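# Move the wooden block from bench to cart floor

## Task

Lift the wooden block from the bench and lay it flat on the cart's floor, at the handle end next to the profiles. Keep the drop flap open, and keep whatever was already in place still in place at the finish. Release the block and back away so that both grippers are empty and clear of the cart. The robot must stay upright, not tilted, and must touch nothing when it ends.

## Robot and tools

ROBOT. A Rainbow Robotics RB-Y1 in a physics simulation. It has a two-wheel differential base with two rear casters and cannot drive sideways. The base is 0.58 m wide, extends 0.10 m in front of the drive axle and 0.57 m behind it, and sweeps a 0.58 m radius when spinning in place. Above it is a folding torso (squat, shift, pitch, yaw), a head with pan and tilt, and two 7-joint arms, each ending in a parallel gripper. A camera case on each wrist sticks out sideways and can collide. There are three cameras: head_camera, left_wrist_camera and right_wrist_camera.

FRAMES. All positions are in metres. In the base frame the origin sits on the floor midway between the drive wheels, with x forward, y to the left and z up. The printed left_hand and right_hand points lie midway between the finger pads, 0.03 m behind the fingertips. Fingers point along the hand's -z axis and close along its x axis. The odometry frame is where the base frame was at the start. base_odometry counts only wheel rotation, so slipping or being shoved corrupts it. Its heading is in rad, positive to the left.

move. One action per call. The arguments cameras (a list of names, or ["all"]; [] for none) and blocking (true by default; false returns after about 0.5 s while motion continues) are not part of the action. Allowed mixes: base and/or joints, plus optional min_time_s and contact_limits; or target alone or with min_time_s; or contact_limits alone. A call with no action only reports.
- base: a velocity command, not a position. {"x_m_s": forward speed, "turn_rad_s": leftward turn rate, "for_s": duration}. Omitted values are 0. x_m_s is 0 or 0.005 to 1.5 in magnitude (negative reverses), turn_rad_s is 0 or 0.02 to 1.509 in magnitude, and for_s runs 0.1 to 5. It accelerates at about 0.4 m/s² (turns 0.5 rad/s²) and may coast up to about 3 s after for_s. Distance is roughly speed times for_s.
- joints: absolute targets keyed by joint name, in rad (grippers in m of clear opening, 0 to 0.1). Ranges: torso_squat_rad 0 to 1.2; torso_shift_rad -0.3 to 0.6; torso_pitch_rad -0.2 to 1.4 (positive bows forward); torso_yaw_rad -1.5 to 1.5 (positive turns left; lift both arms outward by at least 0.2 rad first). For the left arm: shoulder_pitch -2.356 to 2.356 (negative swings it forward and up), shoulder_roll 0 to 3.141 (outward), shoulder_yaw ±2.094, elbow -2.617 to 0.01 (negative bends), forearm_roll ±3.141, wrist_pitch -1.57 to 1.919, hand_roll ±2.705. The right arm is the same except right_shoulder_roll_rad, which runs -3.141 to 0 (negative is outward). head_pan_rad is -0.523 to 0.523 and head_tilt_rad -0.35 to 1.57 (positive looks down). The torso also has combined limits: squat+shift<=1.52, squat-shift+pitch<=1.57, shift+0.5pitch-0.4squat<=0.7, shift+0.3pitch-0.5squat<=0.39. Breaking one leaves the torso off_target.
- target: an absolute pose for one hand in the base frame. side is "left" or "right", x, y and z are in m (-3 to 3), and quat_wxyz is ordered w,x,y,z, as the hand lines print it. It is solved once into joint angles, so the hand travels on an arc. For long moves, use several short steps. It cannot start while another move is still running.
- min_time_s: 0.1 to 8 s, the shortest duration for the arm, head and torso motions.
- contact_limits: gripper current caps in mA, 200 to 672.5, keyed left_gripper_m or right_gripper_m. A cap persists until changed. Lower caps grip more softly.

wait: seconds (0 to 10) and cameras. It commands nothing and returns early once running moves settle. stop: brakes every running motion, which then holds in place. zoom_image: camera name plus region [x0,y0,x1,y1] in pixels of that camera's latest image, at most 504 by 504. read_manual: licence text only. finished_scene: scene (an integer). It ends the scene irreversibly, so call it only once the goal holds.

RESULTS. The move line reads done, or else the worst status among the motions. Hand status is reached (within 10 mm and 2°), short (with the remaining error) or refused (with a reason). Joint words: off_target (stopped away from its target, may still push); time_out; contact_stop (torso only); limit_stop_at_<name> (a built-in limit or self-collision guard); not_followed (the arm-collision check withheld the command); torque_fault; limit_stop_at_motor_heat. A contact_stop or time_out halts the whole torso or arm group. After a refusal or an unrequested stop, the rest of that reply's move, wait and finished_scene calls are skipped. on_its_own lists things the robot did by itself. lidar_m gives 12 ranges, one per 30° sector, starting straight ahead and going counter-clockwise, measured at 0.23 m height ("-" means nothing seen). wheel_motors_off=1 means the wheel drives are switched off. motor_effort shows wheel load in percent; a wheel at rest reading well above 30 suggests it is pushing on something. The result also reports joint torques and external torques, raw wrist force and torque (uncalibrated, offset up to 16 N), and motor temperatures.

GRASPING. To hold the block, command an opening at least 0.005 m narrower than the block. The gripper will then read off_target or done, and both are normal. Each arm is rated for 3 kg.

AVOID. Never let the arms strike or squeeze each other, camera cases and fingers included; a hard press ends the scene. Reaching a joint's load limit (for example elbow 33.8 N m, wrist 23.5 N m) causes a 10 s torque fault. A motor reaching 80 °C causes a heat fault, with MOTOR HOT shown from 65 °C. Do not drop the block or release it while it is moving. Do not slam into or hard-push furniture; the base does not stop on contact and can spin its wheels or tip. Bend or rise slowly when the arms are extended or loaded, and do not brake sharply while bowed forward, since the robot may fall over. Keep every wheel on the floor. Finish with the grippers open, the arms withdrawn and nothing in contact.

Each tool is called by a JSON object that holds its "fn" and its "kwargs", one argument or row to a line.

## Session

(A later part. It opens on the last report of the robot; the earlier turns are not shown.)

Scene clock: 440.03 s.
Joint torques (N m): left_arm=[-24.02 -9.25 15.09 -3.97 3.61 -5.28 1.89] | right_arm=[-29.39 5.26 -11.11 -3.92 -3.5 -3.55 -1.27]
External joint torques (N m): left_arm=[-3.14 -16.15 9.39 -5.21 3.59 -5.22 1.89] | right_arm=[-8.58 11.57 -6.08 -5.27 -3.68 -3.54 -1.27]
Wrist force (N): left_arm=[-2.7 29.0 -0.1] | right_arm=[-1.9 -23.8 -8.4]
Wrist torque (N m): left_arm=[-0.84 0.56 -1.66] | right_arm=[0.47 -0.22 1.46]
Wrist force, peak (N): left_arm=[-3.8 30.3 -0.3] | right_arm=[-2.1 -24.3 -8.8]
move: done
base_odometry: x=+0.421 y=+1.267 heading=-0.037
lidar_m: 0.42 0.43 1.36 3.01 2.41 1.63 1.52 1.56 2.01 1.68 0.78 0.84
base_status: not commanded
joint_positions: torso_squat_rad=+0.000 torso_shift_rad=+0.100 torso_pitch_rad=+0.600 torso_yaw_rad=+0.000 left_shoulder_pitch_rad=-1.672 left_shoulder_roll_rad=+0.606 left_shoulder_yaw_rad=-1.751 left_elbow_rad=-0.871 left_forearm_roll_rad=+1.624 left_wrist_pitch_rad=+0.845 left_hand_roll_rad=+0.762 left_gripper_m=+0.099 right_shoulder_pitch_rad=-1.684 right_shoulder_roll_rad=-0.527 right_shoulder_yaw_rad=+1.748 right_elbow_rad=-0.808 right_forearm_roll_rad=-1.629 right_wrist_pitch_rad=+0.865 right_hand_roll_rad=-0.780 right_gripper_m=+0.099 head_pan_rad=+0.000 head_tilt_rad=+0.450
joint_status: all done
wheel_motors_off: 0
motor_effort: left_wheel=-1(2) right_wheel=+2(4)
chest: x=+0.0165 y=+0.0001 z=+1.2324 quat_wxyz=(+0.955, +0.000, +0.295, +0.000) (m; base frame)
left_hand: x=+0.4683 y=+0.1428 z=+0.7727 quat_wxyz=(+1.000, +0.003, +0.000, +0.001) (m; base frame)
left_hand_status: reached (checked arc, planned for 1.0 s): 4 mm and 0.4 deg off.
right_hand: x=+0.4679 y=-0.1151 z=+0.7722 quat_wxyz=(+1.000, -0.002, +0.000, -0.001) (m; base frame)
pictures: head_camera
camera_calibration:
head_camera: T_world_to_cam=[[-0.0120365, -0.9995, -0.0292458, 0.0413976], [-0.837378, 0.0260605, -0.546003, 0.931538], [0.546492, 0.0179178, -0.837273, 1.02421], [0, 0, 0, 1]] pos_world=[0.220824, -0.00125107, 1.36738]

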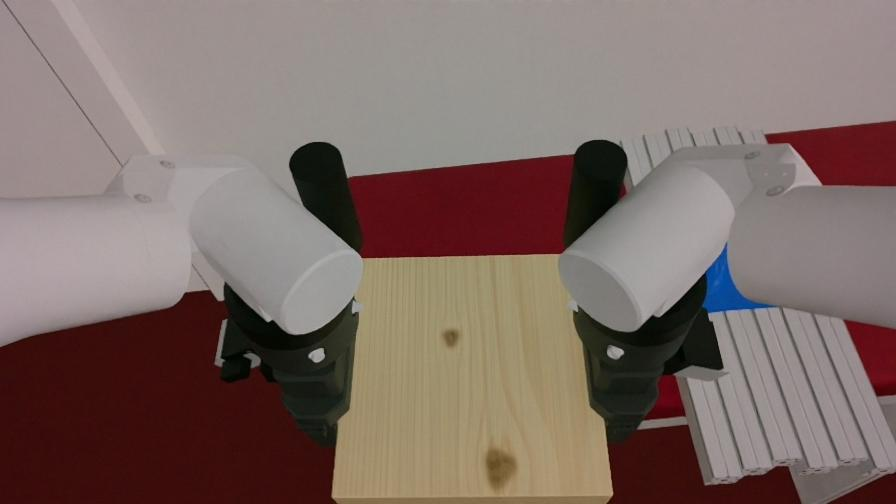

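{"fn": "move", "kwargs": {
  "target": {"side": "right", "x": 0.468, "y": -0.108, "z": 0.773, "quat_wxyz": [1, 0, 0, 0]},
  "min_time_s": 1
}}

{"fn": "move", "kwargs": {
  "target": {"side": "left", "x": 0.468, "y": 0.137, "z": 0.773, "quat_wxyz": [1, 0, 0, 0]},
  "min_time_s": 1
}}

Scene clock: 442.33 s.
Joint torques (N m): left_arm=[-23.78 -9.61 16.29 -5.51 4.63 -5.64 1.94] | right_arm=[-33.54 14.99 -14.84 -6.31 -5.21 -6.46 -2.45]
External joint torques (N m): left_arm=[-2.9 -16.51 10.59 -6.75 4.62 -5.57 1.94] | right_arm=[-12.69 21.22 -9.87 -7.67 -5.39 -6.46 -2.45]
Wrist force (N): left_arm=[-0.8 32.9 -3.4] | right_arm=[-5.7 -38.0 -4.6]
Wrist torque (N m): left_arm=[-0.79 0.46 -1.87] | right_arm=[0.91 -0.16 2.35]
Wrist force, peak (N): left_arm=[-0.9 33.7 -3.3] | right_arm=[-5.8 -38.8 -5.1]
move: done
base_odometry: x=+0.421 y=+1.267 heading=-0.037
lidar_m: 0.42 0.43 1.33 3.01 2.41 1.62 1.52 1.56 1.99 1.66 0.79 0.84
base_status: not commanded
joint_positions: torso_squat_rad=+0.000 torso_shift_rad=+0.100 torso_pitch_rad=+0.600 torso_yaw_rad=+0.000 left_shoulder_pitch_rad=-1.672 left_shoulder_roll_rad=+0.606 left_shoulder_yaw_rad=-1.752 left_elbow_rad=-0.871 left_forearm_roll_rad=+1.624 left_wrist_pitch_rad=+0.845 left_hand_roll_rad=+0.762 left_gripper_m=+0.099 right_shoulder_pitch_rad=-1.684 right_shoulder_roll_rad=-0.518 right_shoulder_yaw_rad=+1.748 right_elbow_rad=-0.797 right_forearm_roll_rad=-1.628 right_wrist_pitch_rad=+0.869 right_hand_roll_rad=-0.782 right_gripper_m=+0.099 head_pan_rad=+0.000 head_tilt_rad=+0.450
joint_status: all done
wheel_motors_off: 0
motor_effort: left_wheel=-1(2) right_wheel=+2(4)
chest: x=+0.0165 y=+0.0001 z=+1.2324 quat_wxyz=(+0.955, +0.000, +0.295, +0.000) (m; base frame)
left_hand: x=+0.4684 y=+0.1431 z=+0.7727 quat_wxyz=(+1.000, +0.003, +0.000, +0.001) (m; base frame)
right_hand: x=+0.4681 y=-0.1134 z=+0.7720 quat_wxyz=(+1.000, -0.004, +0.000, -0.002) (m; base frame)
right_hand_status: reached (checked arc, planned for 1.0 s): 6 mm and 0.5 deg off.
pictures: none

Scene clock: 443.67 s.
Joint torques (N m): left_arm=[-26.1 -14.59 18.86 -6.51 5.35 -7.27 2.66] | right_arm=[-33.18 15.18 -15.7 -7 -5.7 -6.38 -2.52]
External joint torques (N m): left_arm=[-5.2 -21.45 13.19 -7.76 5.34 -7.21 2.66] | right_arm=[-12.33 21.42 -10.73 -8.36 -5.88 -6.37 -2.52]
Wrist force (N): left_arm=[-3.8 40.7 -0.2] | right_arm=[-5.2 -40.3 -5.6]
Wrist torque (N m): left_arm=[-1.07 0.56 -2.27] | right_arm=[1.01 -0.21 2.43]
Wrist force, peak (N): left_arm=[-3.7 41.2 0.8] | right_arm=[-5.1 -40.9 -5.8]
move: done
base_odometry: x=+0.421 y=+1.267 heading=-0.037
lidar_m: 0.43 0.43 1.33 3.02 2.41 1.62 1.50 1.56 2.01 1.67 0.78 0.84
base_status: not commanded
joint_positions: torso_squat_rad=+0.000 torso_shift_rad=+0.100 torso_pitch_rad=+0.600 torso_yaw_rad=+0.000 left_shoulder_pitch_rad=-1.672 left_shoulder_roll_rad=+0.602 left_shoulder_yaw_rad=-1.752 left_elbow_rad=-0.866 left_forearm_roll_rad=+1.624 left_wrist_pitch_rad=+0.847 left_hand_roll_rad=+0.764 left_gripper_m=+0.099 right_shoulder_pitch_rad=-1.684 right_shoulder_roll_rad=-0.518 right_shoulder_yaw_rad=+1.748 right_elbow_rad=-0.797 right_forearm_roll_rad=-1.628 right_wrist_pitch_rad=+0.869 right_hand_roll_rad=-0.782 right_gripper_m=+0.099 head_pan_rad=+0.000 head_tilt_rad=+0.450
joint_status: all done
wheel_motors_off: 0
motor_effort: left_wheel=-1(2) right_wheel=+3(4)
chest: x=+0.0164 y=+0.0001 z=+1.2324 quat_wxyz=(+0.955, +0.000, +0.295, +0.000) (m; base frame)
left_hand: x=+0.4684 y=+0.1423 z=+0.7725 quat_wxyz=(+1.000, +0.004, +0.000, +0.002) (m; base frame)
left_hand_status: reached (checked arc, planned for 1.0 s): 5 mm and 0.5 deg off.
right_hand: x=+0.4681 y=-0.1135 z=+0.7720 quat_wxyz=(+1.000, -0.004, +0.000, -0.002) (m; base frame)
pictures: none

{"fn": "move", "kwargs": {
  "joints": {"torso_pitch_rad": 0.56},
  "min_time_s": 2,
  "cameras": ["all"]
}}

Scene clock: 448.80 s.
Joint torques (N m): left_arm=[-27.04 -13.55 19.41 -7.53 6.05 -6.38 2.49] | right_arm=[-34.03 14.78 -15.71 -7.96 -5.95 -5.49 -2.32]
External joint torques (N m): left_arm=[-5.58 -20.67 13.6 -9.04 6.07 -6.27 2.49] | right_arm=[-12.65 21.31 -10.63 -9.57 -6.18 -5.43 -2.32]
Wrist force (N): left_arm=[1.6 38.2 -14.8] | right_arm=[-0.4 -37.1 -13.6]
Wrist torque (N m): left_arm=[-0.73 -0.04 -2.10] | right_arm=[0.76 -0.46 2.18]
Wrist force, peak (N): left_arm=[-3.5 41.7 -0.6] | right_arm=[-4.9 -41.1 -5.4]
move: done
base_odometry: x=+0.421 y=+1.267 heading=-0.037
lidar_m: 0.41 0.43 1.35 3.02 2.40 1.63 1.51 1.56 1.98 1.67 0.78 0.85
base_status: not commanded
joint_positions: torso_squat_rad=+0.000 torso_shift_rad=+0.100 torso_pitch_rad=+0.561 torso_yaw_rad=+0.000 left_shoulder_pitch_rad=-1.672 left_shoulder_roll_rad=+0.602 left_shoulder_yaw_rad=-1.752 left_elbow_rad=-0.866 left_forearm_roll_rad=+1.624 left_wrist_pitch_rad=+0.847 left_hand_roll_rad=+0.764 left_gripper_m=+0.099 right_shoulder_pitch_rad=-1.684 right_shoulder_roll_rad=-0.518 right_shoulder_yaw_rad=+1.748 right_elbow_rad=-0.797 right_forearm_roll_rad=-1.628 right_wrist_pitch_rad=+0.869 right_hand_roll_rad=-0.782 right_gripper_m=+0.099 head_pan_rad=+0.000 head_tilt_rad=+0.450
joint_status: all done
wheel_motors_off: 0
motor_effort: left_wheel=+0(2) right_wheel=+2(4)
chest: x=+0.0065 y=+0.0001 z=+1.2391 quat_wxyz=(+0.961, +0.000, +0.277, +0.000) (m; base frame)
left_hand: x=+0.4762 y=+0.1423 z=+0.7971 quat_wxyz=(+1.000, +0.004, -0.020, +0.002) (m; base frame)
right_hand: x=+0.4760 y=-0.1136 z=+0.7967 quat_wxyz=(+1.000, -0.004, -0.020, -0.002) (m; base frame)
pictures: head_camera, left_wrist_camera, right_wrist_camera
camera_calibration:
head_camera: T_world_to_cam=[[-0.0109357, -0.999502, -0.0296138, 0.0419191], [-0.815278, 0.0260598, -0.578483, 0.966836], [0.578966, 0.0178174, -0.815157, 1.00764], [0, 0, 0, 1]] pos_world=[0.205308, -0.00125082, 1.38193]
left_wrist_camera: T_world_to_cam=[[0.999063, 0.0303298, 0.0308731, -0.505203], [0.0130745, -0.891539, 0.452754, -0.211233], [0.0412565, -0.451926, -0.891101, 0.827481], [0, 0, 0, 1]] pos_world=[0.473353, 0.200961, 0.848603]
right_wrist_camera: T_world_to_cam=[[-0.997572, -0.0248846, -0.0650479, 0.52257], [-0.0540684, 0.865424, 0.498115, -0.245779], [0.0438986, 0.500422, -0.864668, 0.797061], [0, 0, 0, 1]] pos_world=[0.473022, -0.17316, 0.845612]

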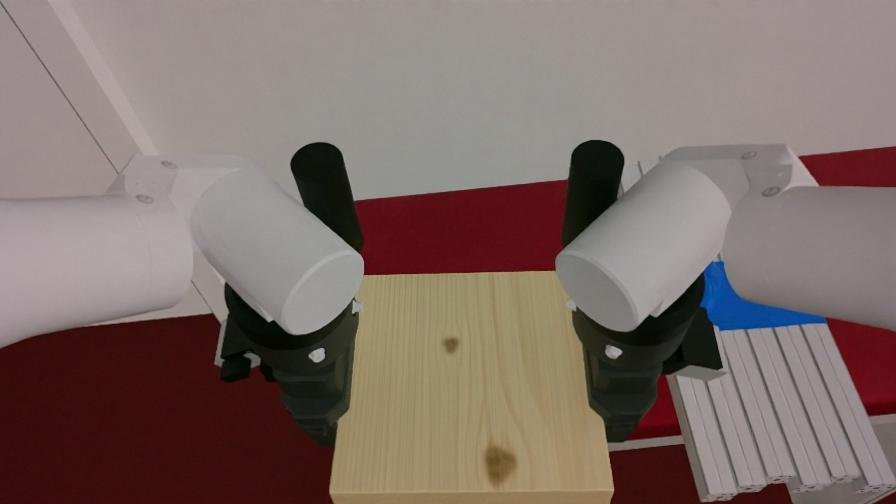

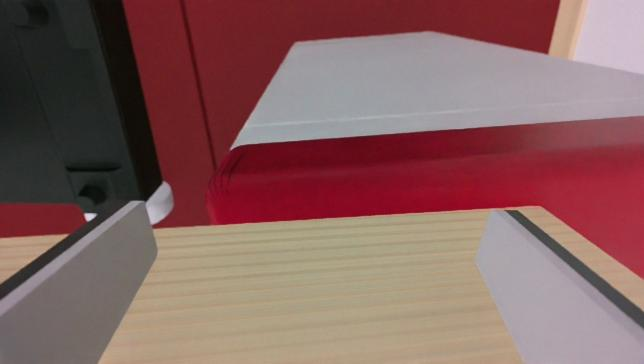

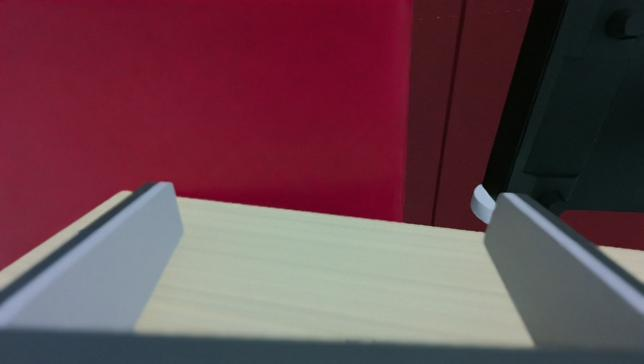

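{"fn": "move", "kwargs": {
  "joints": {"torso_pitch_rad": 0.50},
  "min_time_s": 2,
  "cameras": ["all"]
}}

Scene clock: 454.53 s.
Joint torques (N m): left_arm=[-28.03 -12.73 20.07 -7.14 6.03 -6.23 2.41] | right_arm=[-34.18 14.36 -15.87 -7.56 -5.85 -5.46 -2.45]
External joint torques (N m): left_arm=[-5.79 -20.21 14.05 -9.04 6.12 -6.03 2.42] | right_arm=[-12.06 21.31 -10.64 -9.52 -6.14 -5.32 -2.45]
Wrist force (N): left_arm=[0.3 37.9 -14.4] | right_arm=[-1.3 -37.4 -13.7]
Wrist torque (N m): left_arm=[-0.74 -0.18 -2.12] | right_arm=[0.75 -0.55 2.21]
Wrist force, peak (N): left_arm=[1.6 39.0 -14.3] | right_arm=[0.1 -37.8 -13.4]
move: done
base_odometry: x=+0.421 y=+1.267 heading=-0.037
lidar_m: 0.42 0.43 1.34 3.01 2.42 1.63 1.52 1.57 2.00 1.67 0.77 0.85
base_status: not commanded
joint_positions: torso_squat_rad=+0.000 torso_shift_rad=+0.100 torso_pitch_rad=+0.501 torso_yaw_rad=+0.000 left_shoulder_pitch_rad=-1.672 left_shoulder_roll_rad=+0.601 left_shoulder_yaw_rad=-1.752 left_elbow_rad=-0.865 left_forearm_roll_rad=+1.624 left_wrist_pitch_rad=+0.847 left_hand_roll_rad=+0.764 left_gripper_m=+0.099 right_shoulder_pitch_rad=-1.684 right_shoulder_roll_rad=-0.518 right_shoulder_yaw_rad=+1.748 right_elbow_rad=-0.797 right_forearm_roll_rad=-1.628 right_wrist_pitch_rad=+0.869 right_hand_roll_rad=-0.782 right_gripper_m=+0.099 head_pan_rad=+0.000 head_tilt_rad=+0.450
joint_status: all done
wheel_motors_off: 0
motor_effort: left_wheel=+0(2) right_wheel=+3(4)
chest: x=-0.0095 y=+0.0001 z=+1.2485 quat_wxyz=(+0.969, +0.000, +0.248, +0.000) (m; base frame)
left_hand: x=+0.4858 y=+0.1423 z=+0.8354 quat_wxyz=(+0.999, +0.004, -0.050, +0.002) (m; base frame)
right_hand: x=+0.4857 y=-0.1136 z=+0.8351 quat_wxyz=(+0.999, -0.004, -0.050, -0.002) (m; base frame)
pictures: head_camera, left_wrist_camera, right_wrist_camera
camera_calibration:
head_camera: T_world_to_cam=[[-0.00914377, -0.999502, -0.0302169, 0.0427934], [-0.779168, 0.0260616, -0.626273, 1.01925], [0.626748, 0.0178176, -0.779018, 0.979916], [0, 0, 0, 1]] pos_world=[0.180396, -0.00125082, 1.40299]
left_wrist_camera: T_world_to_cam=[[0.99543, 0.0302737, 0.0905657, -0.564087], [-0.0140729, -0.891552, 0.4527, -0.215468], [0.0944489, -0.451906, -0.887051, 0.831997], [0, 0, 0, 1]] pos_world=[0.479896, 0.200961, 0.886653]
right_wrist_camera: T_world_to_cam=[[-0.991869, -0.0248251, -0.124815, 0.581882], [-0.0838204, 0.86543, 0.493968, -0.246413], [0.0957557, 0.500414, -0.860475, 0.801054], [0, 0, 0, 1]] pos_world=[0.479791, -0.17316, 0.883635]

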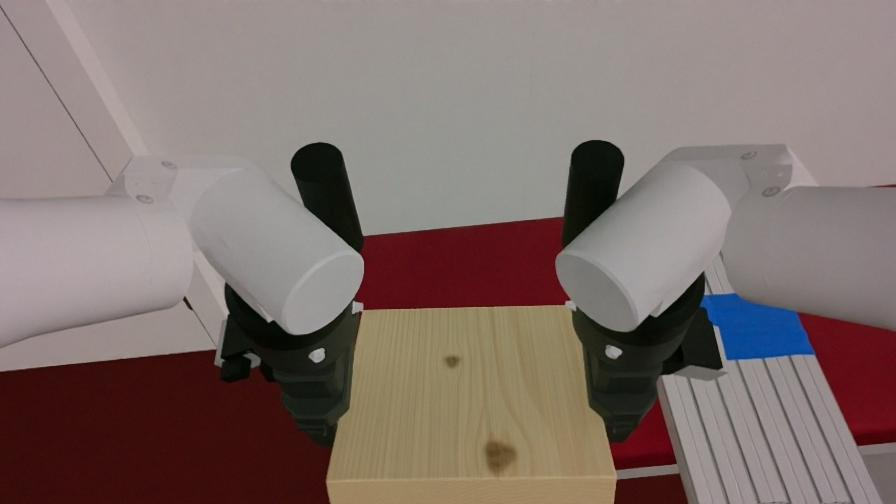

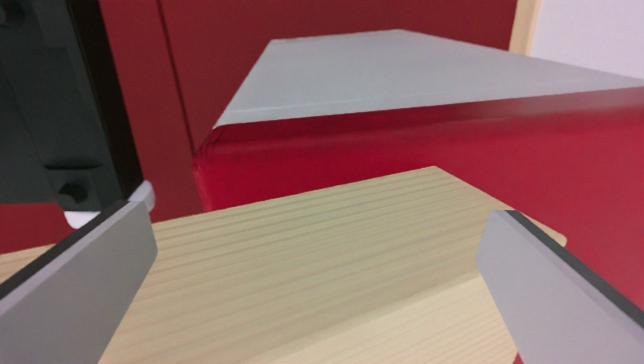

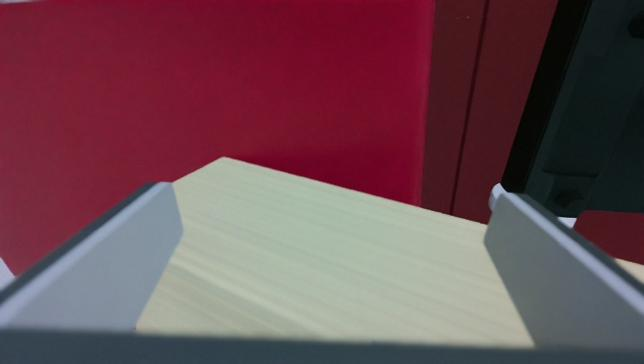

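{"fn": "move", "kwargs": {
  "joints": {"torso_pitch_rad": 0.60},
  "min_time_s": 3,
  "cameras": ["all"]
}}

Scene clock: 478.90 s.
Joint torques (N m): left_arm=[-26.32 -13.31 19.89 -7.99 5.86 -7.24 2.45] | right_arm=[-32.61 14.84 -15.66 -8.18 -6.03 -6.44 -2.3]
External joint torques (N m): left_arm=[-5.41 -20.18 14.22 -9.24 5.85 -7.18 2.45] | right_arm=[-11.76 21.09 -10.69 -9.55 -6.21 -6.44 -2.3]
Wrist force (N): left_arm=[-3.7 40.0 1.1] | right_arm=[-4.5 -39.9 -1.8]
Wrist torque (N m): left_arm=[-1.03 0.56 -2.26] | right_arm=[0.99 -0.01 2.37]
Wrist force, peak (N): left_arm=[0.3 38.8 -15.5] | right_arm=[-4.3 -40.2 -2.5]
move: done
base_odometry: x=+0.421 y=+1.267 heading=-0.037
lidar_m: 0.43 0.43 1.36 3.02 2.41 1.63 1.51 1.56 2.00 1.68 0.78 0.84
base_status: not commanded
joint_positions: torso_squat_rad=+0.000 torso_shift_rad=+0.100 torso_pitch_rad=+0.600 torso_yaw_rad=+0.000 left_shoulder_pitch_rad=-1.672 left_shoulder_roll_rad=+0.601 left_shoulder_yaw_rad=-1.752 left_elbow_rad=-0.865 left_forearm_roll_rad=+1.624 left_wrist_pitch_rad=+0.847 left_hand_roll_rad=+0.764 left_gripper_m=+0.099 right_shoulder_pitch_rad=-1.684 right_shoulder_roll_rad=-0.518 right_shoulder_yaw_rad=+1.748 right_elbow_rad=-0.797 right_forearm_roll_rad=-1.628 right_wrist_pitch_rad=+0.869 right_hand_roll_rad=-0.782 right_gripper_m=+0.099 head_pan_rad=+0.000 head_tilt_rad=+0.450
joint_status: all done
wheel_motors_off: 0
motor_effort: left_wheel=-1(1) right_wheel=-1(4)
chest: x=+0.0164 y=+0.0001 z=+1.2325 quat_wxyz=(+0.955, +0.000, +0.295, +0.000) (m; base frame)
left_hand: x=+0.4684 y=+0.1423 z=+0.7726 quat_wxyz=(+1.000, +0.004, +0.000, +0.002) (m; base frame)
right_hand: x=+0.4683 y=-0.1136 z=+0.7723 quat_wxyz=(+1.000, -0.004, +0.000, -0.002) (m; base frame)
pictures: head_camera, left_wrist_camera, right_wrist_camera
camera_calibration:
head_camera: T_world_to_cam=[[-0.0120793, -0.999502, -0.0291661, 0.0412988], [-0.83718, 0.0260592, -0.546307, 0.931797], [0.546795, 0.0178182, -0.837077, 1.02407], [0, 0, 0, 1]] pos_world=[0.220624, -0.00125083, 1.36748]
left_wrist_camera: T_world_to_cam=[[0.999509, 0.0302221, -0.00828511, -0.466642], [0.0307042, -0.891604, 0.451774, -0.207503], [0.0062665, -0.451806, -0.892094, 0.823072], [0, 0, 0, 1]] pos_world=[0.467626, 0.200961, 0.824136]
right_wrist_camera: T_world_to_cam=[[-0.999346, -0.0248803, -0.026227, 0.484179], [-0.0346617, 0.865531, 0.499654, -0.244261], [0.0102688, 0.500236, -0.865828, 0.792871], [0, 0, 0, 1]] pos_world=[0.467254, -0.173161, 0.821235]

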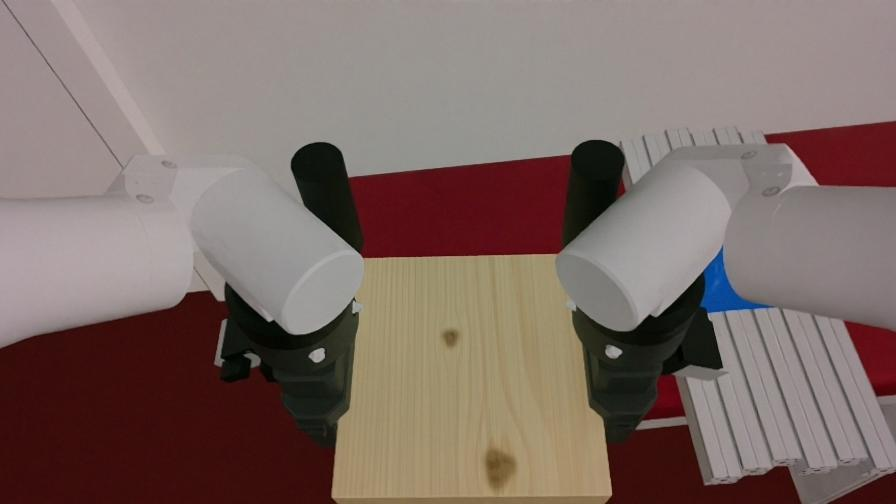

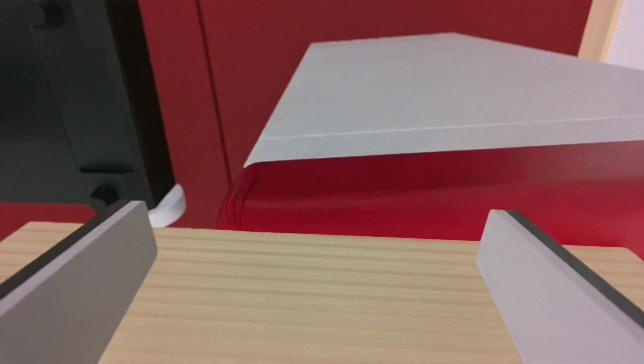

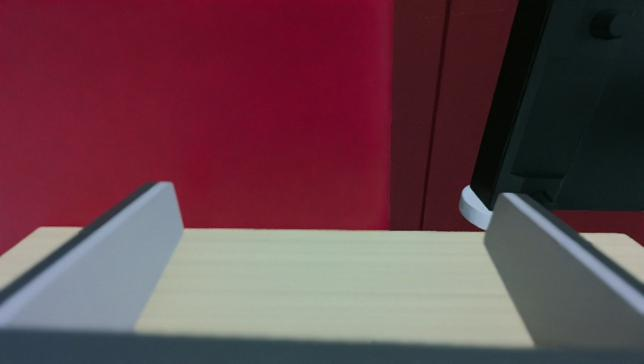

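{"fn": "move", "kwargs": {
  "target": {"side": "left", "x": 0.468, "y": 0.137, "z": 0.773, "quat_wxyz": [0.99995, 0, 0, -0.01]},
  "min_time_s": 1.5
}}

{"fn": "move", "kwargs": {
  "target": {"side": "right", "x": 0.468, "y": -0.108, "z": 0.773, "quat_wxyz": [0.99995, 0, 0, 0.01]},
  "min_time_s": 1.5
}}

Scene clock: 486.60 s.
Joint torques (N m): left_arm=[-23.66 -15.91 17.42 -10.85 3.35 -5.63 -2.41] | right_arm=[-32.55 14.3 -15.77 -6.54 -3.22 -7.36 -0.44]
External joint torques (N m): left_arm=[-2.75 -22.78 11.75 -12.11 3.34 -5.57 -2.41] | right_arm=[-11.7 20.54 -10.8 -7.91 -3.4 -7.35 -0.44]
Wrist force (N): left_arm=[2.9 35.8 -4.2] | right_arm=[-10.4 -37.8 -2.5]
Wrist torque (N m): left_arm=[-0.89 0.12 2.25] | right_arm=[1.00 0.43 0.16]
Wrist force, peak (N): left_arm=[-3.9 41.1 0.7] | right_arm=[-3.9 -40.3 -2.1]
move: done
base_odometry: x=+0.421 y=+1.267 heading=-0.037
lidar_m: 0.42 0.42 1.35 3.02 2.40 1.63 1.51 1.56 1.99 1.66 0.77 0.85
base_status: not commanded
joint_positions: torso_squat_rad=+0.000 torso_shift_rad=+0.100 torso_pitch_rad=+0.600 torso_yaw_rad=+0.000 left_shoulder_pitch_rad=-1.672 left_shoulder_roll_rad=+0.601 left_shoulder_yaw_rad=-1.752 left_elbow_rad=-0.864 left_forearm_roll_rad=+1.624 left_wrist_pitch_rad=+0.846 left_hand_roll_rad=+0.745 left_gripper_m=+0.099 right_shoulder_pitch_rad=-1.684 right_shoulder_roll_rad=-0.517 right_shoulder_yaw_rad=+1.748 right_elbow_rad=-0.797 right_forearm_roll_rad=-1.629 right_wrist_pitch_rad=+0.870 right_hand_roll_rad=-0.782 right_gripper_m=+0.099 head_pan_rad=+0.000 head_tilt_rad=+0.450
joint_status: all done
wheel_motors_off: 0
motor_effort: left_wheel=-1(1) right_wheel=+2(5)
chest: x=+0.0164 y=+0.0001 z=+1.2325 quat_wxyz=(+0.955, +0.000, +0.295, +0.000) (m; base frame)
left_hand: x=+0.4691 y=+0.1424 z=+0.7728 quat_wxyz=(+1.000, +0.004, -0.001, -0.007) (m; base frame)
left_hand_status: reached (checked arc, planned for 1.5 s): 5 mm and 0.6 deg off.
right_hand: x=+0.4680 y=-0.1133 z=+0.7722 quat_wxyz=(+1.000, -0.004, +0.000, -0.002) (m; base frame)
pictures: none

Scene clock: 488.43 s.
Joint torques (N m): left_arm=[-24.67 -15.97 17.87 -10.91 3.23 -5.55 -2.39] | right_arm=[-30.64 17.48 -15.97 -9.5 -2.37 -5.63 2.2]
External joint torques (N m): left_arm=[-3.76 -22.85 12.2 -12.17 3.22 -5.49 -2.39] | right_arm=[-9.78 23.72 -11.01 -10.88 -2.55 -5.62 2.2]
Wrist force (N): left_arm=[0.9 37.9 -4.8] | right_arm=[-3.8 -35.8 -8.7]
Wrist torque (N m): left_arm=[-1.00 0.17 2.29] | right_arm=[0.90 0.11 -2.08]
Wrist force, peak (N): left_arm=[1.2 38.7 -4.9] | right_arm=[-10.4 -37.6 -2.7]
move: done
base_odometry: x=+0.421 y=+1.267 heading=-0.037
lidar_m: 0.43 0.44 1.35 3.02 2.40 1.63 1.51 1.55 2.01 1.66 0.77 0.84
base_status: not commanded
joint_positions: torso_squat_rad=+0.000 torso_shift_rad=+0.100 torso_pitch_rad=+0.600 torso_yaw_rad=+0.000 left_shoulder_pitch_rad=-1.672 left_shoulder_roll_rad=+0.601 left_shoulder_yaw_rad=-1.752 left_elbow_rad=-0.864 left_forearm_roll_rad=+1.624 left_wrist_pitch_rad=+0.846 left_hand_roll_rad=+0.745 left_gripper_m=+0.099 right_shoulder_pitch_rad=-1.684 right_shoulder_roll_rad=-0.517 right_shoulder_yaw_rad=+1.748 right_elbow_rad=-0.795 right_forearm_roll_rad=-1.629 right_wrist_pitch_rad=+0.869 right_hand_roll_rad=-0.762 right_gripper_m=+0.099 head_pan_rad=+0.000 head_tilt_rad=+0.450
joint_status: all done
wheel_motors_off: 0
motor_effort: left_wheel=+0(1) right_wheel=+1(4)
chest: x=+0.0164 y=+0.0001 z=+1.2325 quat_wxyz=(+0.955, +0.000, +0.295, +0.000) (m; base frame)
left_hand: x=+0.4690 y=+0.1424 z=+0.7726 quat_wxyz=(+1.000, +0.004, -0.001, -0.007) (m; base frame)
right_hand: x=+0.4688 y=-0.1137 z=+0.7722 quat_wxyz=(+1.000, -0.004, +0.000, +0.007) (m; base frame)
right_hand_status: reached (checked arc, planned for 1.5 s): 6 mm and 0.6 deg off.
pictures: none

{"fn": "move", "kwargs": {
  "target": {"side": "left", "x": 0.468, "y": 0.137, "z": 0.773, "quat_wxyz": [0.999985, 0, 0, -0.005]},
  "min_time_s": 1.5
}}

{"fn": "move", "kwargs": {
  "target": {"side": "right", "x": 0.468, "y": -0.108, "z": 0.773, "quat_wxyz": [0.999985, 0, 0, 0.005]},
  "min_time_s": 1.5
}}

Scene clock: 491.23 s.
Joint torques (N m): left_arm=[-25.01 -15.85 17.82 -9.59 3.27 -5.23 -1.62] | right_arm=[-30.8 17.25 -15.8 -9.76 -2.44 -5.75 2.18]
External joint torques (N m): left_arm=[-4.1 -22.72 12.16 -10.85 3.26 -5.17 -1.62] | right_arm=[-9.94 23.49 -10.84 -11.14 -2.62 -5.75 2.18]
Wrist force (N): left_arm=[0.0 34.7 -5.2] | right_arm=[-3.0 -34.8 -7.0]
Wrist torque (N m): left_arm=[-0.90 0.03 1.87] | right_arm=[0.87 0.09 -2.08]
Wrist force, peak (N): left_arm=[-0.5 38.7 -5.8] | right_arm=[-3.4 -36.3 -7.4]
move: done
base_odometry: x=+0.421 y=+1.267 heading=-0.037
lidar_m: 0.42 0.42 1.33 3.03 2.40 1.63 1.50 1.55 2.00 1.68 0.77 0.85
base_status: not commanded
joint_positions: torso_squat_rad=+0.000 torso_shift_rad=+0.100 torso_pitch_rad=+0.600 torso_yaw_rad=+0.000 left_shoulder_pitch_rad=-1.672 left_shoulder_roll_rad=+0.601 left_shoulder_yaw_rad=-1.751 left_elbow_rad=-0.863 left_forearm_roll_rad=+1.625 left_wrist_pitch_rad=+0.847 left_hand_roll_rad=+0.753 left_gripper_m=+0.099 right_shoulder_pitch_rad=-1.684 right_shoulder_roll_rad=-0.517 right_shoulder_yaw_rad=+1.747 right_elbow_rad=-0.795 right_forearm_roll_rad=-1.629 right_wrist_pitch_rad=+0.869 right_hand_roll_rad=-0.762 right_gripper_m=+0.099 head_pan_rad=+0.000 head_tilt_rad=+0.450
joint_status: all done
wheel_motors_off: 0
motor_effort: left_wheel=+0(1) right_wheel=+2(4)
chest: x=+0.0164 y=+0.0001 z=+1.2325 quat_wxyz=(+0.955, +0.000, +0.295, +0.000) (m; base frame)
left_hand: x=+0.4689 y=+0.1423 z=+0.7727 quat_wxyz=(+1.000, +0.004, +0.000, -0.002) (m; base frame)
left_hand_status: reached (checked arc, planned for 1.5 s): 5 mm and 0.5 deg off.
right_hand: x=+0.4688 y=-0.1137 z=+0.7722 quat_wxyz=(+1.000, -0.004, +0.000, +0.007) (m; base frame)
pictures: none

Scene clock: 493.07 s.
Joint torques (N m): left_arm=[-25.25 -15.38 17.62 -9.46 3.13 -5.13 -1.69] | right_arm=[-30.26 16.22 -15.48 -8.76 -2.88 -5.19 1.45]
External joint torques (N m): left_arm=[-4.34 -22.25 11.95 -10.72 3.12 -5.07 -1.69] | right_arm=[-9.4 22.46 -10.53 -10.13 -3.06 -5.18 1.45]
Wrist force (N): left_arm=[1.2 34.5 -5.9] | right_arm=[-3.1 -32.9 -7.4]
Wrist torque (N m): left_arm=[-0.89 0.11 1.92] | right_arm=[0.82 0.12 -1.74]
Wrist force, peak (N): left_arm=[0.4 35.4 -5.1] | right_arm=[-2.8 -35.0 -7.6]
move: done
base_odometry: x=+0.421 y=+1.267 heading=-0.037
lidar_m: 0.43 0.43 1.32 3.02 2.41 1.64 1.52 1.55 2.00 1.67 0.78 0.85
base_status: not commanded
joint_positions: torso_squat_rad=+0.000 torso_shift_rad=+0.100 torso_pitch_rad=+0.600 torso_yaw_rad=+0.000 left_shoulder_pitch_rad=-1.672 left_shoulder_roll_rad=+0.601 left_shoulder_yaw_rad=-1.751 left_elbow_rad=-0.863 left_forearm_roll_rad=+1.625 left_wrist_pitch_rad=+0.847 left_hand_roll_rad=+0.753 left_gripper_m=+0.099 right_shoulder_pitch_rad=-1.684 right_shoulder_roll_rad=-0.516 right_shoulder_yaw_rad=+1.747 right_elbow_rad=-0.794 right_forearm_roll_rad=-1.630 right_wrist_pitch_rad=+0.870 right_hand_roll_rad=-0.770 right_gripper_m=+0.099 head_pan_rad=+0.000 head_tilt_rad=+0.450
joint_status: all done
wheel_motors_off: 0
motor_effort: left_wheel=+0(1) right_wheel=+2(4)
chest: x=+0.0164 y=+0.0001 z=+1.2325 quat_wxyz=(+0.955, +0.000, +0.295, +0.000) (m; base frame)
left_hand: x=+0.4689 y=+0.1423 z=+0.7727 quat_wxyz=(+1.000, +0.004, +0.000, -0.002) (m; base frame)
right_hand: x=+0.4687 y=-0.1134 z=+0.7723 quat_wxyz=(+1.000, -0.004, +0.000, +0.002) (m; base frame)
right_hand_status: reached (checked arc, planned for 1.5 s): 6 mm and 0.5 deg off.
pictures: none

{"fn": "move", "kwargs": {
  "joints": {"left_hand_roll_rad": 0.760, "right_hand_roll_rad": -0.777},
  "min_time_s": 1
}}

{"fn": "move", "kwargs": {
  "joints": {"left_hand_roll_rad": 0.763, "right_hand_roll_rad": -0.780},
  "min_time_s": 1
}}

Scene clock: 495.80 s.
Joint torques (N m): left_arm=[-25.2 -14.46 18 -9.53 5.82 -5.99 2.52] | right_arm=[-30.76 14.76 -15.29 -8.53 -5.36 -5.64 -2.38]
External joint torques (N m): left_arm=[-4.29 -21.33 12.34 -10.79 5.81 -5.93 2.52] | right_arm=[-9.9 20.99 -10.34 -9.91 -5.55 -5.63 -2.38]
Wrist force (N): left_arm=[1.6 38.5 -4.9] | right_arm=[-3.2 -37.0 -8.0]
Wrist torque (N m): left_arm=[-0.95 0.39 -2.11] | right_arm=[0.85 -0.20 2.22]
Wrist force, peak (N): left_arm=[1.4 39.1 -5.0] | right_arm=[-2.9 -37.8 -7.7]
move: done
base_odometry: x=+0.421 y=+1.267 heading=-0.037
lidar_m: 0.40 0.42 1.35 3.04 2.40 1.63 1.52 1.57 2.00 1.67 0.77 0.85
base_status: not commanded
joint_positions: torso_squat_rad=+0.000 torso_shift_rad=+0.100 torso_pitch_rad=+0.600 torso_yaw_rad=+0.000 left_shoulder_pitch_rad=-1.672 left_shoulder_roll_rad=+0.601 left_shoulder_yaw_rad=-1.752 left_elbow_rad=-0.863 left_forearm_roll_rad=+1.625 left_wrist_pitch_rad=+0.847 left_hand_roll_rad=+0.759 left_gripper_m=+0.099 right_shoulder_pitch_rad=-1.684 right_shoulder_roll_rad=-0.516 right_shoulder_yaw_rad=+1.747 right_elbow_rad=-0.794 right_forearm_roll_rad=-1.629 right_wrist_pitch_rad=+0.870 right_hand_roll_rad=-0.776 right_gripper_m=+0.099 head_pan_rad=+0.000 head_tilt_rad=+0.450
joint_status: all done
wheel_motors_off: 0
motor_effort: left_wheel=+0(1) right_wheel=+1(4)
chest: x=+0.0164 y=+0.0001 z=+1.2324 quat_wxyz=(+0.955, +0.000, +0.295, +0.000) (m; base frame)
left_hand: x=+0.4689 y=+0.1423 z=+0.7726 quat_wxyz=(+1.000, +0.004, +0.000, +0.001) (m; base frame)
right_hand: x=+0.4687 y=-0.1134 z=+0.7722 quat_wxyz=(+1.000, -0.004, +0.000, -0.001) (m; base frame)
pictures: none

Scene clock: 497.10 s.
Joint torques (N m): left_arm=[-25.39 -14.61 18.91 -9.58 6.1 -6.25 2.61] | right_arm=[-30.79 14.84 -15.4 -8.37 -5.71 -6.08 -2.56]
External joint torques (N m): left_arm=[-4.48 -21.48 13.25 -10.83 6.09 -6.19 2.61] | right_arm=[-9.93 21.08 -10.44 -9.74 -5.89 -6.07 -2.55]
Wrist force (N): left_arm=[1.1 40.4 -4.9] | right_arm=[-3.1 -39.5 -7.8]
Wrist torque (N m): left_arm=[-0.99 0.36 -2.25] | right_arm=[0.88 -0.18 2.34]
Wrist force, peak (N): left_arm=[1.1 40.9 -5.0] | right_arm=[-3.5 -39.8 -7.6]
move: done
base_odometry: x=+0.421 y=+1.267 heading=-0.037
lidar_m: 0.42 0.43 1.34 3.02 2.40 1.62 1.51 1.56 2.00 1.66 0.78 0.85
base_status: not commanded
joint_positions: torso_squat_rad=+0.000 torso_shift_rad=+0.100 torso_pitch_rad=+0.600 torso_yaw_rad=+0.000 left_shoulder_pitch_rad=-1.672 left_shoulder_roll_rad=+0.601 left_shoulder_yaw_rad=-1.752 left_elbow_rad=-0.863 left_forearm_roll_rad=+1.625 left_wrist_pitch_rad=+0.847 left_hand_roll_rad=+0.762 left_gripper_m=+0.099 right_shoulder_pitch_rad=-1.684 right_shoulder_roll_rad=-0.516 right_shoulder_yaw_rad=+1.747 right_elbow_rad=-0.794 right_forearm_roll_rad=-1.629 right_wrist_pitch_rad=+0.870 right_hand_roll_rad=-0.779 right_gripper_m=+0.099 head_pan_rad=+0.000 head_tilt_rad=+0.450
joint_status: all done
wheel_motors_off: 0
motor_effort: left_wheel=+0(2) right_wheel=+2(4)
chest: x=+0.0164 y=+0.0001 z=+1.2324 quat_wxyz=(+0.955, +0.000, +0.295, +0.000) (m; base frame)
left_hand: x=+0.4688 y=+0.1424 z=+0.7726 quat_wxyz=(+1.000, +0.004, +0.000, +0.002) (m; base frame)
right_hand: x=+0.4687 y=-0.1134 z=+0.7722 quat_wxyz=(+1.000, -0.004, +0.000, -0.002) (m; base frame)
pictures: none

{"fn": "move", "kwargs": {
  "joints": {"left_hand_roll_rad": 0.756, "right_hand_roll_rad": -0.773},
  "min_time_s": 1
}}

Scene clock: 500.20 s.
Joint torques (N m): left_arm=[-25.11 -14.29 18.93 -9.4 4.63 -6.23 -0.32] | right_arm=[-30.61 14.82 -15.62 -8.35 -4.33 -5.84 0.26]
External joint torques (N m): left_arm=[-4.2 -21.16 13.27 -10.66 4.62 -6.17 -0.32] | right_arm=[-9.75 21.05 -10.67 -9.72 -4.51 -5.83 0.26]
Wrist force (N): left_arm=[1.5 37.1 -4.9] | right_arm=[-3.0 -35.5 -7.7]
Wrist torque (N m): left_arm=[-0.97 0.30 0.33] | right_arm=[0.82 -0.21 -0.22]
Wrist force, peak (N): left_arm=[1.2 41.3 -5.1] | right_arm=[-3.7 -39.9 -7.4]
move: done
base_odometry: x=+0.421 y=+1.267 heading=-0.037
lidar_m: 0.43 0.44 1.34 3.02 2.39 1.62 1.52 1.57 2.01 1.67 0.78 0.85
base_status: not commanded
joint_positions: torso_squat_rad=+0.000 torso_shift_rad=+0.100 torso_pitch_rad=+0.600 torso_yaw_rad=+0.000 left_shoulder_pitch_rad=-1.672 left_shoulder_roll_rad=+0.601 left_shoulder_yaw_rad=-1.752 left_elbow_rad=-0.863 left_forearm_roll_rad=+1.625 left_wrist_pitch_rad=+0.847 left_hand_roll_rad=+0.756 left_gripper_m=+0.099 right_shoulder_pitch_rad=-1.684 right_shoulder_roll_rad=-0.516 right_shoulder_yaw_rad=+1.747 right_elbow_rad=-0.794 right_forearm_roll_rad=-1.630 right_wrist_pitch_rad=+0.870 right_hand_roll_rad=-0.773 right_gripper_m=+0.099 head_pan_rad=+0.000 head_tilt_rad=+0.450
joint_status: all done
wheel_motors_off: 0
motor_effort: left_wheel=-1(1) right_wheel=+3(4)
chest: x=+0.0164 y=+0.0001 z=+1.2324 quat_wxyz=(+0.955, +0.000, +0.295, +0.000) (m; base frame)
left_hand: x=+0.4688 y=+0.1423 z=+0.7726 quat_wxyz=(+1.000, +0.004, +0.000, -0.001) (m; base frame)
right_hand: x=+0.4686 y=-0.1133 z=+0.7722 quat_wxyz=(+1.000, -0.004, +0.000, +0.001) (m; base frame)
pictures: none

{"fn": "move", "kwargs": {
  "joints": {"torso_pitch_rad": 0.56},
  "min_time_s": 2.5,
  "cameras": ["all"]
}}

Scene clock: 503.90 s.
Joint torques (N m): left_arm=[-27.74 -13.7 18.94 -9.28 4.34 -5.82 -0.27] | right_arm=[-32.78 14.02 -15.97 -8.19 -4.14 -5.66 0.07]
External joint torques (N m): left_arm=[-6.29 -20.82 13.13 -10.79 4.37 -5.71 -0.27] | right_arm=[-11.4 20.54 -10.9 -9.8 -4.37 -5.6 0.07]
Wrist force (N): left_arm=[2.5 34.7 -17.3] | right_arm=[-3.3 -33.9 -14.6]
Wrist torque (N m): left_arm=[-0.70 0.32 0.61] | right_arm=[0.70 -0.17 0.08]
Wrist force, peak (N): left_arm=[2.4 35.2 -17.6] | right_arm=[-3.1 -34.7 -14.3]
move: done
base_odometry: x=+0.421 y=+1.267 heading=-0.037
lidar_m: 0.43 0.43 1.34 3.03 2.40 1.62 1.52 1.56 2.00 1.66 0.79 0.84
base_status: not commanded
joint_positions: torso_squat_rad=+0.000 torso_shift_rad=+0.100 torso_pitch_rad=+0.561 torso_yaw_rad=+0.000 left_shoulder_pitch_rad=-1.672 left_shoulder_roll_rad=+0.601 left_shoulder_yaw_rad=-1.752 left_elbow_rad=-0.863 left_forearm_roll_rad=+1.625 left_wrist_pitch_rad=+0.847 left_hand_roll_rad=+0.756 left_gripper_m=+0.099 right_shoulder_pitch_rad=-1.684 right_shoulder_roll_rad=-0.516 right_shoulder_yaw_rad=+1.747 right_elbow_rad=-0.794 right_forearm_roll_rad=-1.630 right_wrist_pitch_rad=+0.870 right_hand_roll_rad=-0.773 right_gripper_m=+0.099 head_pan_rad=+0.000 head_tilt_rad=+0.450
joint_status: all done
wheel_motors_off: 0
motor_effort: left_wheel=+0(1) right_wheel=+1(5)
chest: x=+0.0066 y=+0.0001 z=+1.2390 quat_wxyz=(+0.961, +0.000, +0.277, +0.000) (m; base frame)
left_hand: x=+0.4762 y=+0.1423 z=+0.7969 quat_wxyz=(+1.000, +0.004, -0.019, -0.001) (m; base frame)
right_hand: x=+0.4761 y=-0.1133 z=+0.7966 quat_wxyz=(+1.000, -0.004, -0.019, +0.001) (m; base frame)
pictures: head_camera, left_wrist_camera, right_wrist_camera
camera_calibration:
head_camera: T_world_to_cam=[[-0.0109423, -0.999502, -0.0296127, 0.0419181], [-0.815406, 0.0260604, -0.578302, 0.966719], [0.578786, 0.0178184, -0.815285, 1.00766], [0, 0, 0, 1]] pos_world=[0.205509, -0.00125082, 1.38183]
left_wrist_camera: T_world_to_cam=[[0.999234, 0.0248209, 0.0302452, -0.50403], [0.00844038, -0.891564, 0.452815, -0.20886], [0.0382048, -0.452213, -0.891091, 0.828741], [0, 0, 0, 1]] pos_world=[0.473745, 0.201066, 0.848303]
right_wrist_camera: T_world_to_cam=[[-0.997444, -0.0309895, -0.0643784, 0.521484], [-0.0590301, 0.86507, 0.498167, -0.243646], [0.0402538, 0.500694, -0.864688, 0.798513], [0, 0, 0, 1]] pos_world=[0.473626, -0.172879, 0.845414]

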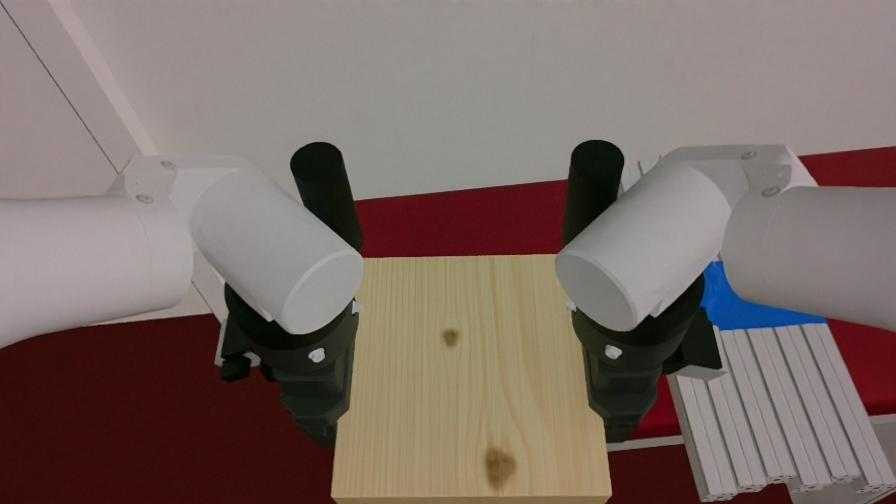

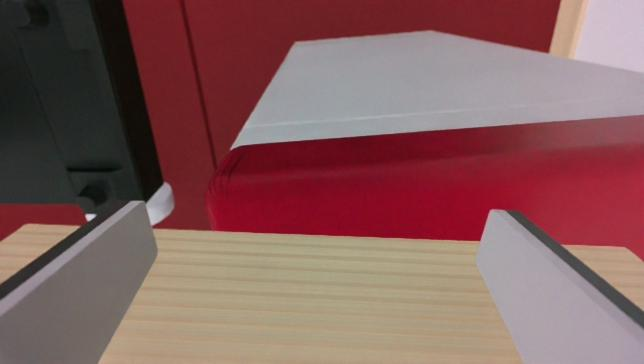

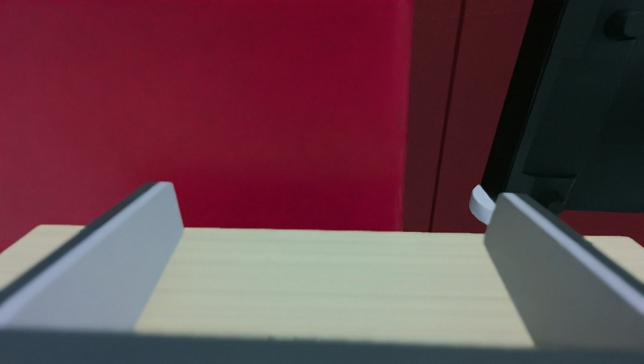

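{"fn": "move", "kwargs": {
  "base": {"x_m_s": -0.2, "for_s": 2.6},
  "cameras": ["head_camera"]
}}

Scene clock: 510.27 s.
Joint torques (N m): left_arm=[-28.77 -13.22 19.05 -9.26 4.15 -5.63 -0.42] | right_arm=[-34.03 13.95 -15.71 -7.92 -4.1 -5.51 0.04]
External joint torques (N m): left_arm=[-7.32 -20.33 13.25 -10.77 4.18 -5.52 -0.42] | right_arm=[-12.65 20.47 -10.64 -9.53 -4.33 -5.45 0.04]
Wrist force (N): left_arm=[2.8 34.7 -16.6] | right_arm=[-2.8 -34.4 -14.0]
Wrist torque (N m): left_arm=[-0.72 0.37 0.61] | right_arm=[0.71 -0.18 0.05]
Wrist force, peak (N): left_arm=[3.0 35.3 -18.1] | right_arm=[-3.4 -34.6 -14.9]
move: done
base_odometry: x=-0.099 y=+1.286 heading=-0.038
lidar_m: 0.94 1.55 2.02 4.33 1.59 1.07 1.00 1.04 1.32 2.92 1.45 1.18
base_status: done (sent for 2.6 of 2.6 s)
joint_positions: torso_squat_rad=+0.000 torso_shift_rad=+0.100 torso_pitch_rad=+0.561 torso_yaw_rad=+0.000 left_shoulder_pitch_rad=-1.671 left_shoulder_roll_rad=+0.601 left_shoulder_yaw_rad=-1.752 left_elbow_rad=-0.863 left_forearm_roll_rad=+1.625 left_wrist_pitch_rad=+0.847 left_hand_roll_rad=+0.756 left_gripper_m=+0.099 right_shoulder_pitch_rad=-1.684 right_shoulder_roll_rad=-0.516 right_shoulder_yaw_rad=+1.747 right_elbow_rad=-0.794 right_forearm_roll_rad=-1.630 right_wrist_pitch_rad=+0.870 right_hand_roll_rad=-0.773 right_gripper_m=+0.099 head_pan_rad=+0.000 head_tilt_rad=+0.450
joint_status: not commanded
wheel_motors_off: 0
motor_effort: left_wheel=-5(22) right_wheel=+7(32)
chest: x=+0.0066 y=+0.0001 z=+1.2390 quat_wxyz=(+0.961, +0.000, +0.277, +0.000) (m; base frame)
left_hand: x=+0.4761 y=+0.1423 z=+0.7968 quat_wxyz=(+1.000, +0.004, -0.019, -0.001) (m; base frame)
right_hand: x=+0.4760 y=-0.1133 z=+0.7965 quat_wxyz=(+1.000, -0.004, -0.019, +0.001) (m; base frame)
pictures: head_camera
camera_calibration:
head_camera: T_world_to_cam=[[-0.0109399, -0.999502, -0.0296113, 0.0419156], [-0.815359, 0.0260592, -0.57837, 0.966802], [0.578853, 0.0178165, -0.815237, 1.00758], [0, 0, 0, 1]] pos_world=[0.205509, -0.00125082, 1.38183]

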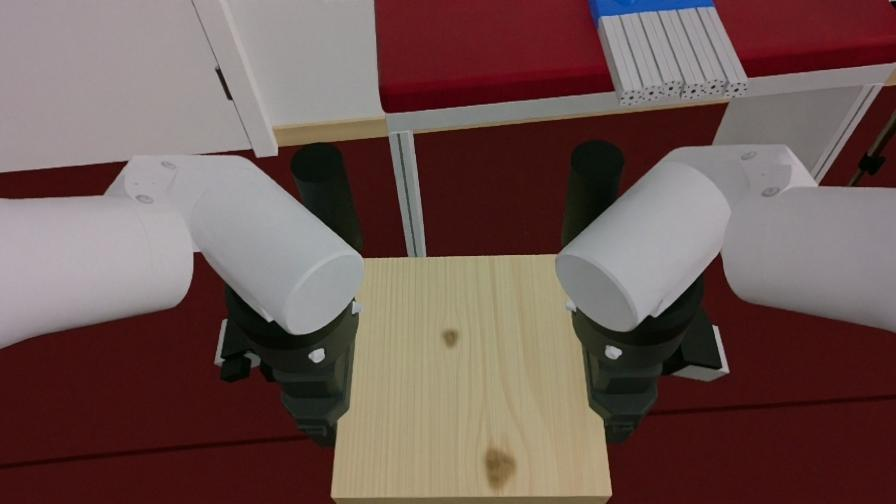

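{"fn": "move", "kwargs": {
  "base": {"turn_rad_s": -0.4, "for_s": 3.83}
}}

{"fn": "move", "kwargs": {
  "base": {"x_m_s": 0.3, "for_s": 4.3},
  "cameras": ["head_camera"]
}}

Scene clock: 516.80 s.
Joint torques (N m): left_arm=[-28.72 -13.3 18.73 -9.35 4.17 -5.73 -0.38] | right_arm=[-34.35 13.4 -15.7 -8.14 -4.18 -5.46 0.13]
External joint torques (N m): left_arm=[-7.27 -20.41 12.93 -10.86 4.2 -5.62 -0.37] | right_arm=[-12.98 19.91 -10.64 -9.74 -4.41 -5.4 0.13]
Wrist force (N): left_arm=[1.7 34.7 -16.3] | right_arm=[-2.8 -34.5 -15.1]
Wrist torque (N m): left_arm=[-0.69 0.25 0.58] | right_arm=[0.71 -0.12 0.00]
Wrist force, peak (N): left_arm=[2.7 36.3 -17.6] | right_arm=[-2.3 -35.4 -15.0]
move: done
base_odometry: x=-0.099 y=+1.286 heading=-1.570
lidar_m: 3.15 1.45 1.18 0.95 1.58 2.04 4.33 1.55 1.07 1.00 1.02 1.34
base_status: done (sent for 3.83 of 3.83 s)
joint_positions: torso_squat_rad=+0.000 torso_shift_rad=+0.100 torso_pitch_rad=+0.561 torso_yaw_rad=+0.000 left_shoulder_pitch_rad=-1.671 left_shoulder_roll_rad=+0.601 left_shoulder_yaw_rad=-1.752 left_elbow_rad=-0.863 left_forearm_roll_rad=+1.625 left_wrist_pitch_rad=+0.847 left_hand_roll_rad=+0.756 left_gripper_m=+0.099 right_shoulder_pitch_rad=-1.684 right_shoulder_roll_rad=-0.516 right_shoulder_yaw_rad=+1.747 right_elbow_rad=-0.794 right_forearm_roll_rad=-1.630 right_wrist_pitch_rad=+0.870 right_hand_roll_rad=-0.773 right_gripper_m=+0.099 head_pan_rad=+0.000 head_tilt_rad=+0.450
joint_status: not commanded
wheel_motors_off: 0
motor_effort: left_wheel=+14(40) right_wheel=-4(38)
chest: x=+0.0066 y=+0.0001 z=+1.2390 quat_wxyz=(+0.961, +0.000, +0.277, +0.000) (m; base frame)
left_hand: x=+0.4762 y=+0.1423 z=+0.7968 quat_wxyz=(+1.000, +0.004, -0.019, -0.001) (m; base frame)
right_hand: x=+0.4760 y=-0.1133 z=+0.7964 quat_wxyz=(+1.000, -0.004, -0.019, +0.001) (m; base frame)
pictures: none

Scene clock: 522.13 s.
Joint torques (N m): left_arm=[-28.58 -13.12 18.95 -9.2 4.19 -5.63 -0.37] | right_arm=[-34.05 13.35 -15.6 -8.3 -4.08 -5.42 0.1]
External joint torques (N m): left_arm=[-7.13 -20.24 13.15 -10.71 4.22 -5.52 -0.36] | right_arm=[-12.68 19.86 -10.53 -9.9 -4.3 -5.36 0.1]
Wrist force (N): left_arm=[2.1 35.4 -17.2] | right_arm=[-2.5 -34.4 -15.1]
Wrist torque (N m): left_arm=[-0.76 0.31 0.58] | right_arm=[0.70 -0.11 0.02]
Wrist force, peak (N): left_arm=[2.1 36.3 -17.7] | right_arm=[-3.5 -35.0 -15.4]
move: done
base_odometry: x=-0.099 y=-0.004 heading=-1.571
lidar_m: 2.85 1.23 0.94 0.91 1.17 1.64 4.84 1.42 0.98 0.92 0.92 1.22
base_status: done (sent for 4.3 of 4.3 s)
joint_positions: torso_squat_rad=+0.000 torso_shift_rad=+0.100 torso_pitch_rad=+0.561 torso_yaw_rad=+0.000 left_shoulder_pitch_rad=-1.671 left_shoulder_roll_rad=+0.601 left_shoulder_yaw_rad=-1.752 left_elbow_rad=-0.863 left_forearm_roll_rad=+1.625 left_wrist_pitch_rad=+0.847 left_hand_roll_rad=+0.756 left_gripper_m=+0.099 right_shoulder_pitch_rad=-1.684 right_shoulder_roll_rad=-0.516 right_shoulder_yaw_rad=+1.747 right_elbow_rad=-0.794 right_forearm_roll_rad=-1.630 right_wrist_pitch_rad=+0.870 right_hand_roll_rad=-0.773 right_gripper_m=+0.099 head_pan_rad=+0.000 head_tilt_rad=+0.450
joint_status: not commanded
wheel_motors_off: 0
motor_effort: left_wheel=-2(45) right_wheel=+0(29)
chest: x=+0.0067 y=+0.0001 z=+1.2390 quat_wxyz=(+0.961, +0.000, +0.277, +0.000) (m; base frame)
left_hand: x=+0.4762 y=+0.1423 z=+0.7966 quat_wxyz=(+1.000, +0.004, -0.019, -0.001) (m; base frame)
right_hand: x=+0.4760 y=-0.1133 z=+0.7963 quat_wxyz=(+1.000, -0.004, -0.019, +0.001) (m; base frame)
pictures: head_camera
camera_calibration:
head_camera: T_world_to_cam=[[-0.0109464, -0.999502, -0.0296101, 0.0419165], [-0.815487, 0.0260599, -0.578189, 0.966661], [0.578672, 0.0178175, -0.815366, 1.00774], [0, 0, 0, 1]] pos_world=[0.205609, -0.00125082, 1.38183]

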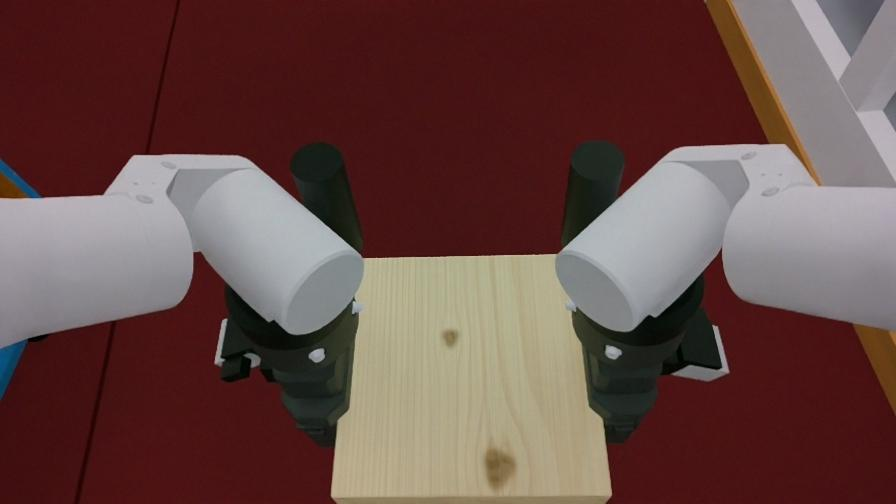

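{"fn": "move", "kwargs": {
  "base": {"turn_rad_s": 0.4, "for_s": 3.93},
  "joints": {"head_tilt_rad": 0.15},
  "cameras": ["head_camera"]
}}

Scene clock: 528.10 s.
Joint torques (N m): left_arm=[-28.78 -13.03 18.85 -9.26 4.27 -5.61 -0.37] | right_arm=[-34.42 13.09 -15.6 -8.15 -4.12 -5.53 0.17]
External joint torques (N m): left_arm=[-7.34 -20.14 13.04 -10.77 4.29 -5.5 -0.36] | right_arm=[-13.05 19.6 -10.54 -9.76 -4.35 -5.47 0.17]
Wrist force (N): left_arm=[2.7 35.6 -16.3] | right_arm=[-3.2 -34.2 -14.4]
Wrist torque (N m): left_arm=[-0.81 0.38 0.55] | right_arm=[0.66 -0.20 0.01]
Wrist force, peak (N): left_arm=[2.3 36.1 -17.8] | right_arm=[-3.5 -35.3 -14.7]
move: done
base_odometry: x=-0.099 y=-0.004 heading=+0.002
lidar_m: 0.91 1.18 1.65 4.50 1.37 0.95 0.90 0.94 1.23 2.99 1.24 0.94
base_status: done (sent for 3.93 of 3.93 s)
joint_positions: torso_squat_rad=+0.000 torso_shift_rad=+0.100 torso_pitch_rad=+0.561 torso_yaw_rad=+0.000 left_shoulder_pitch_rad=-1.671 left_shoulder_roll_rad=+0.601 left_shoulder_yaw_rad=-1.752 left_elbow_rad=-0.863 left_forearm_roll_rad=+1.625 left_wrist_pitch_rad=+0.847 left_hand_roll_rad=+0.756 left_gripper_m=+0.099 right_shoulder_pitch_rad=-1.684 right_shoulder_roll_rad=-0.516 right_shoulder_yaw_rad=+1.747 right_elbow_rad=-0.794 right_forearm_roll_rad=-1.630 right_wrist_pitch_rad=+0.870 right_hand_roll_rad=-0.773 right_gripper_m=+0.099 head_pan_rad=+0.000 head_tilt_rad=+0.150
joint_status: all done
wheel_motors_off: 0
motor_effort: left_wheel=-3(37) right_wheel=+16(31)
chest: x=+0.0067 y=+0.0001 z=+1.2390 quat_wxyz=(+0.961, +0.000, +0.277, +0.000) (m; base frame)
left_hand: x=+0.4762 y=+0.1423 z=+0.7967 quat_wxyz=(+1.000, +0.004, -0.019, -0.001) (m; base frame)
right_hand: x=+0.4760 y=-0.1133 z=+0.7963 quat_wxyz=(+1.000, -0.004, -0.019, +0.001) (m; base frame)
pictures: head_camera
camera_calibration:
head_camera: T_world_to_cam=[[-0.00164227, -0.999504, -0.0314444, 0.0432451], [-0.608188, 0.0259587, -0.793369, 1.23983], [0.793792, 0.0178212, -0.607929, 0.689648], [0, 0, 0, 1]] pos_world=[0.206686, -0.00125113, 1.40426]

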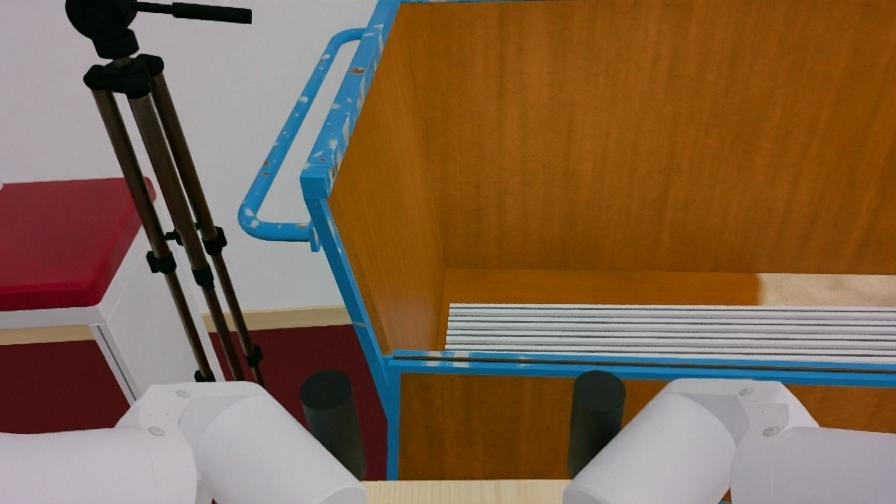

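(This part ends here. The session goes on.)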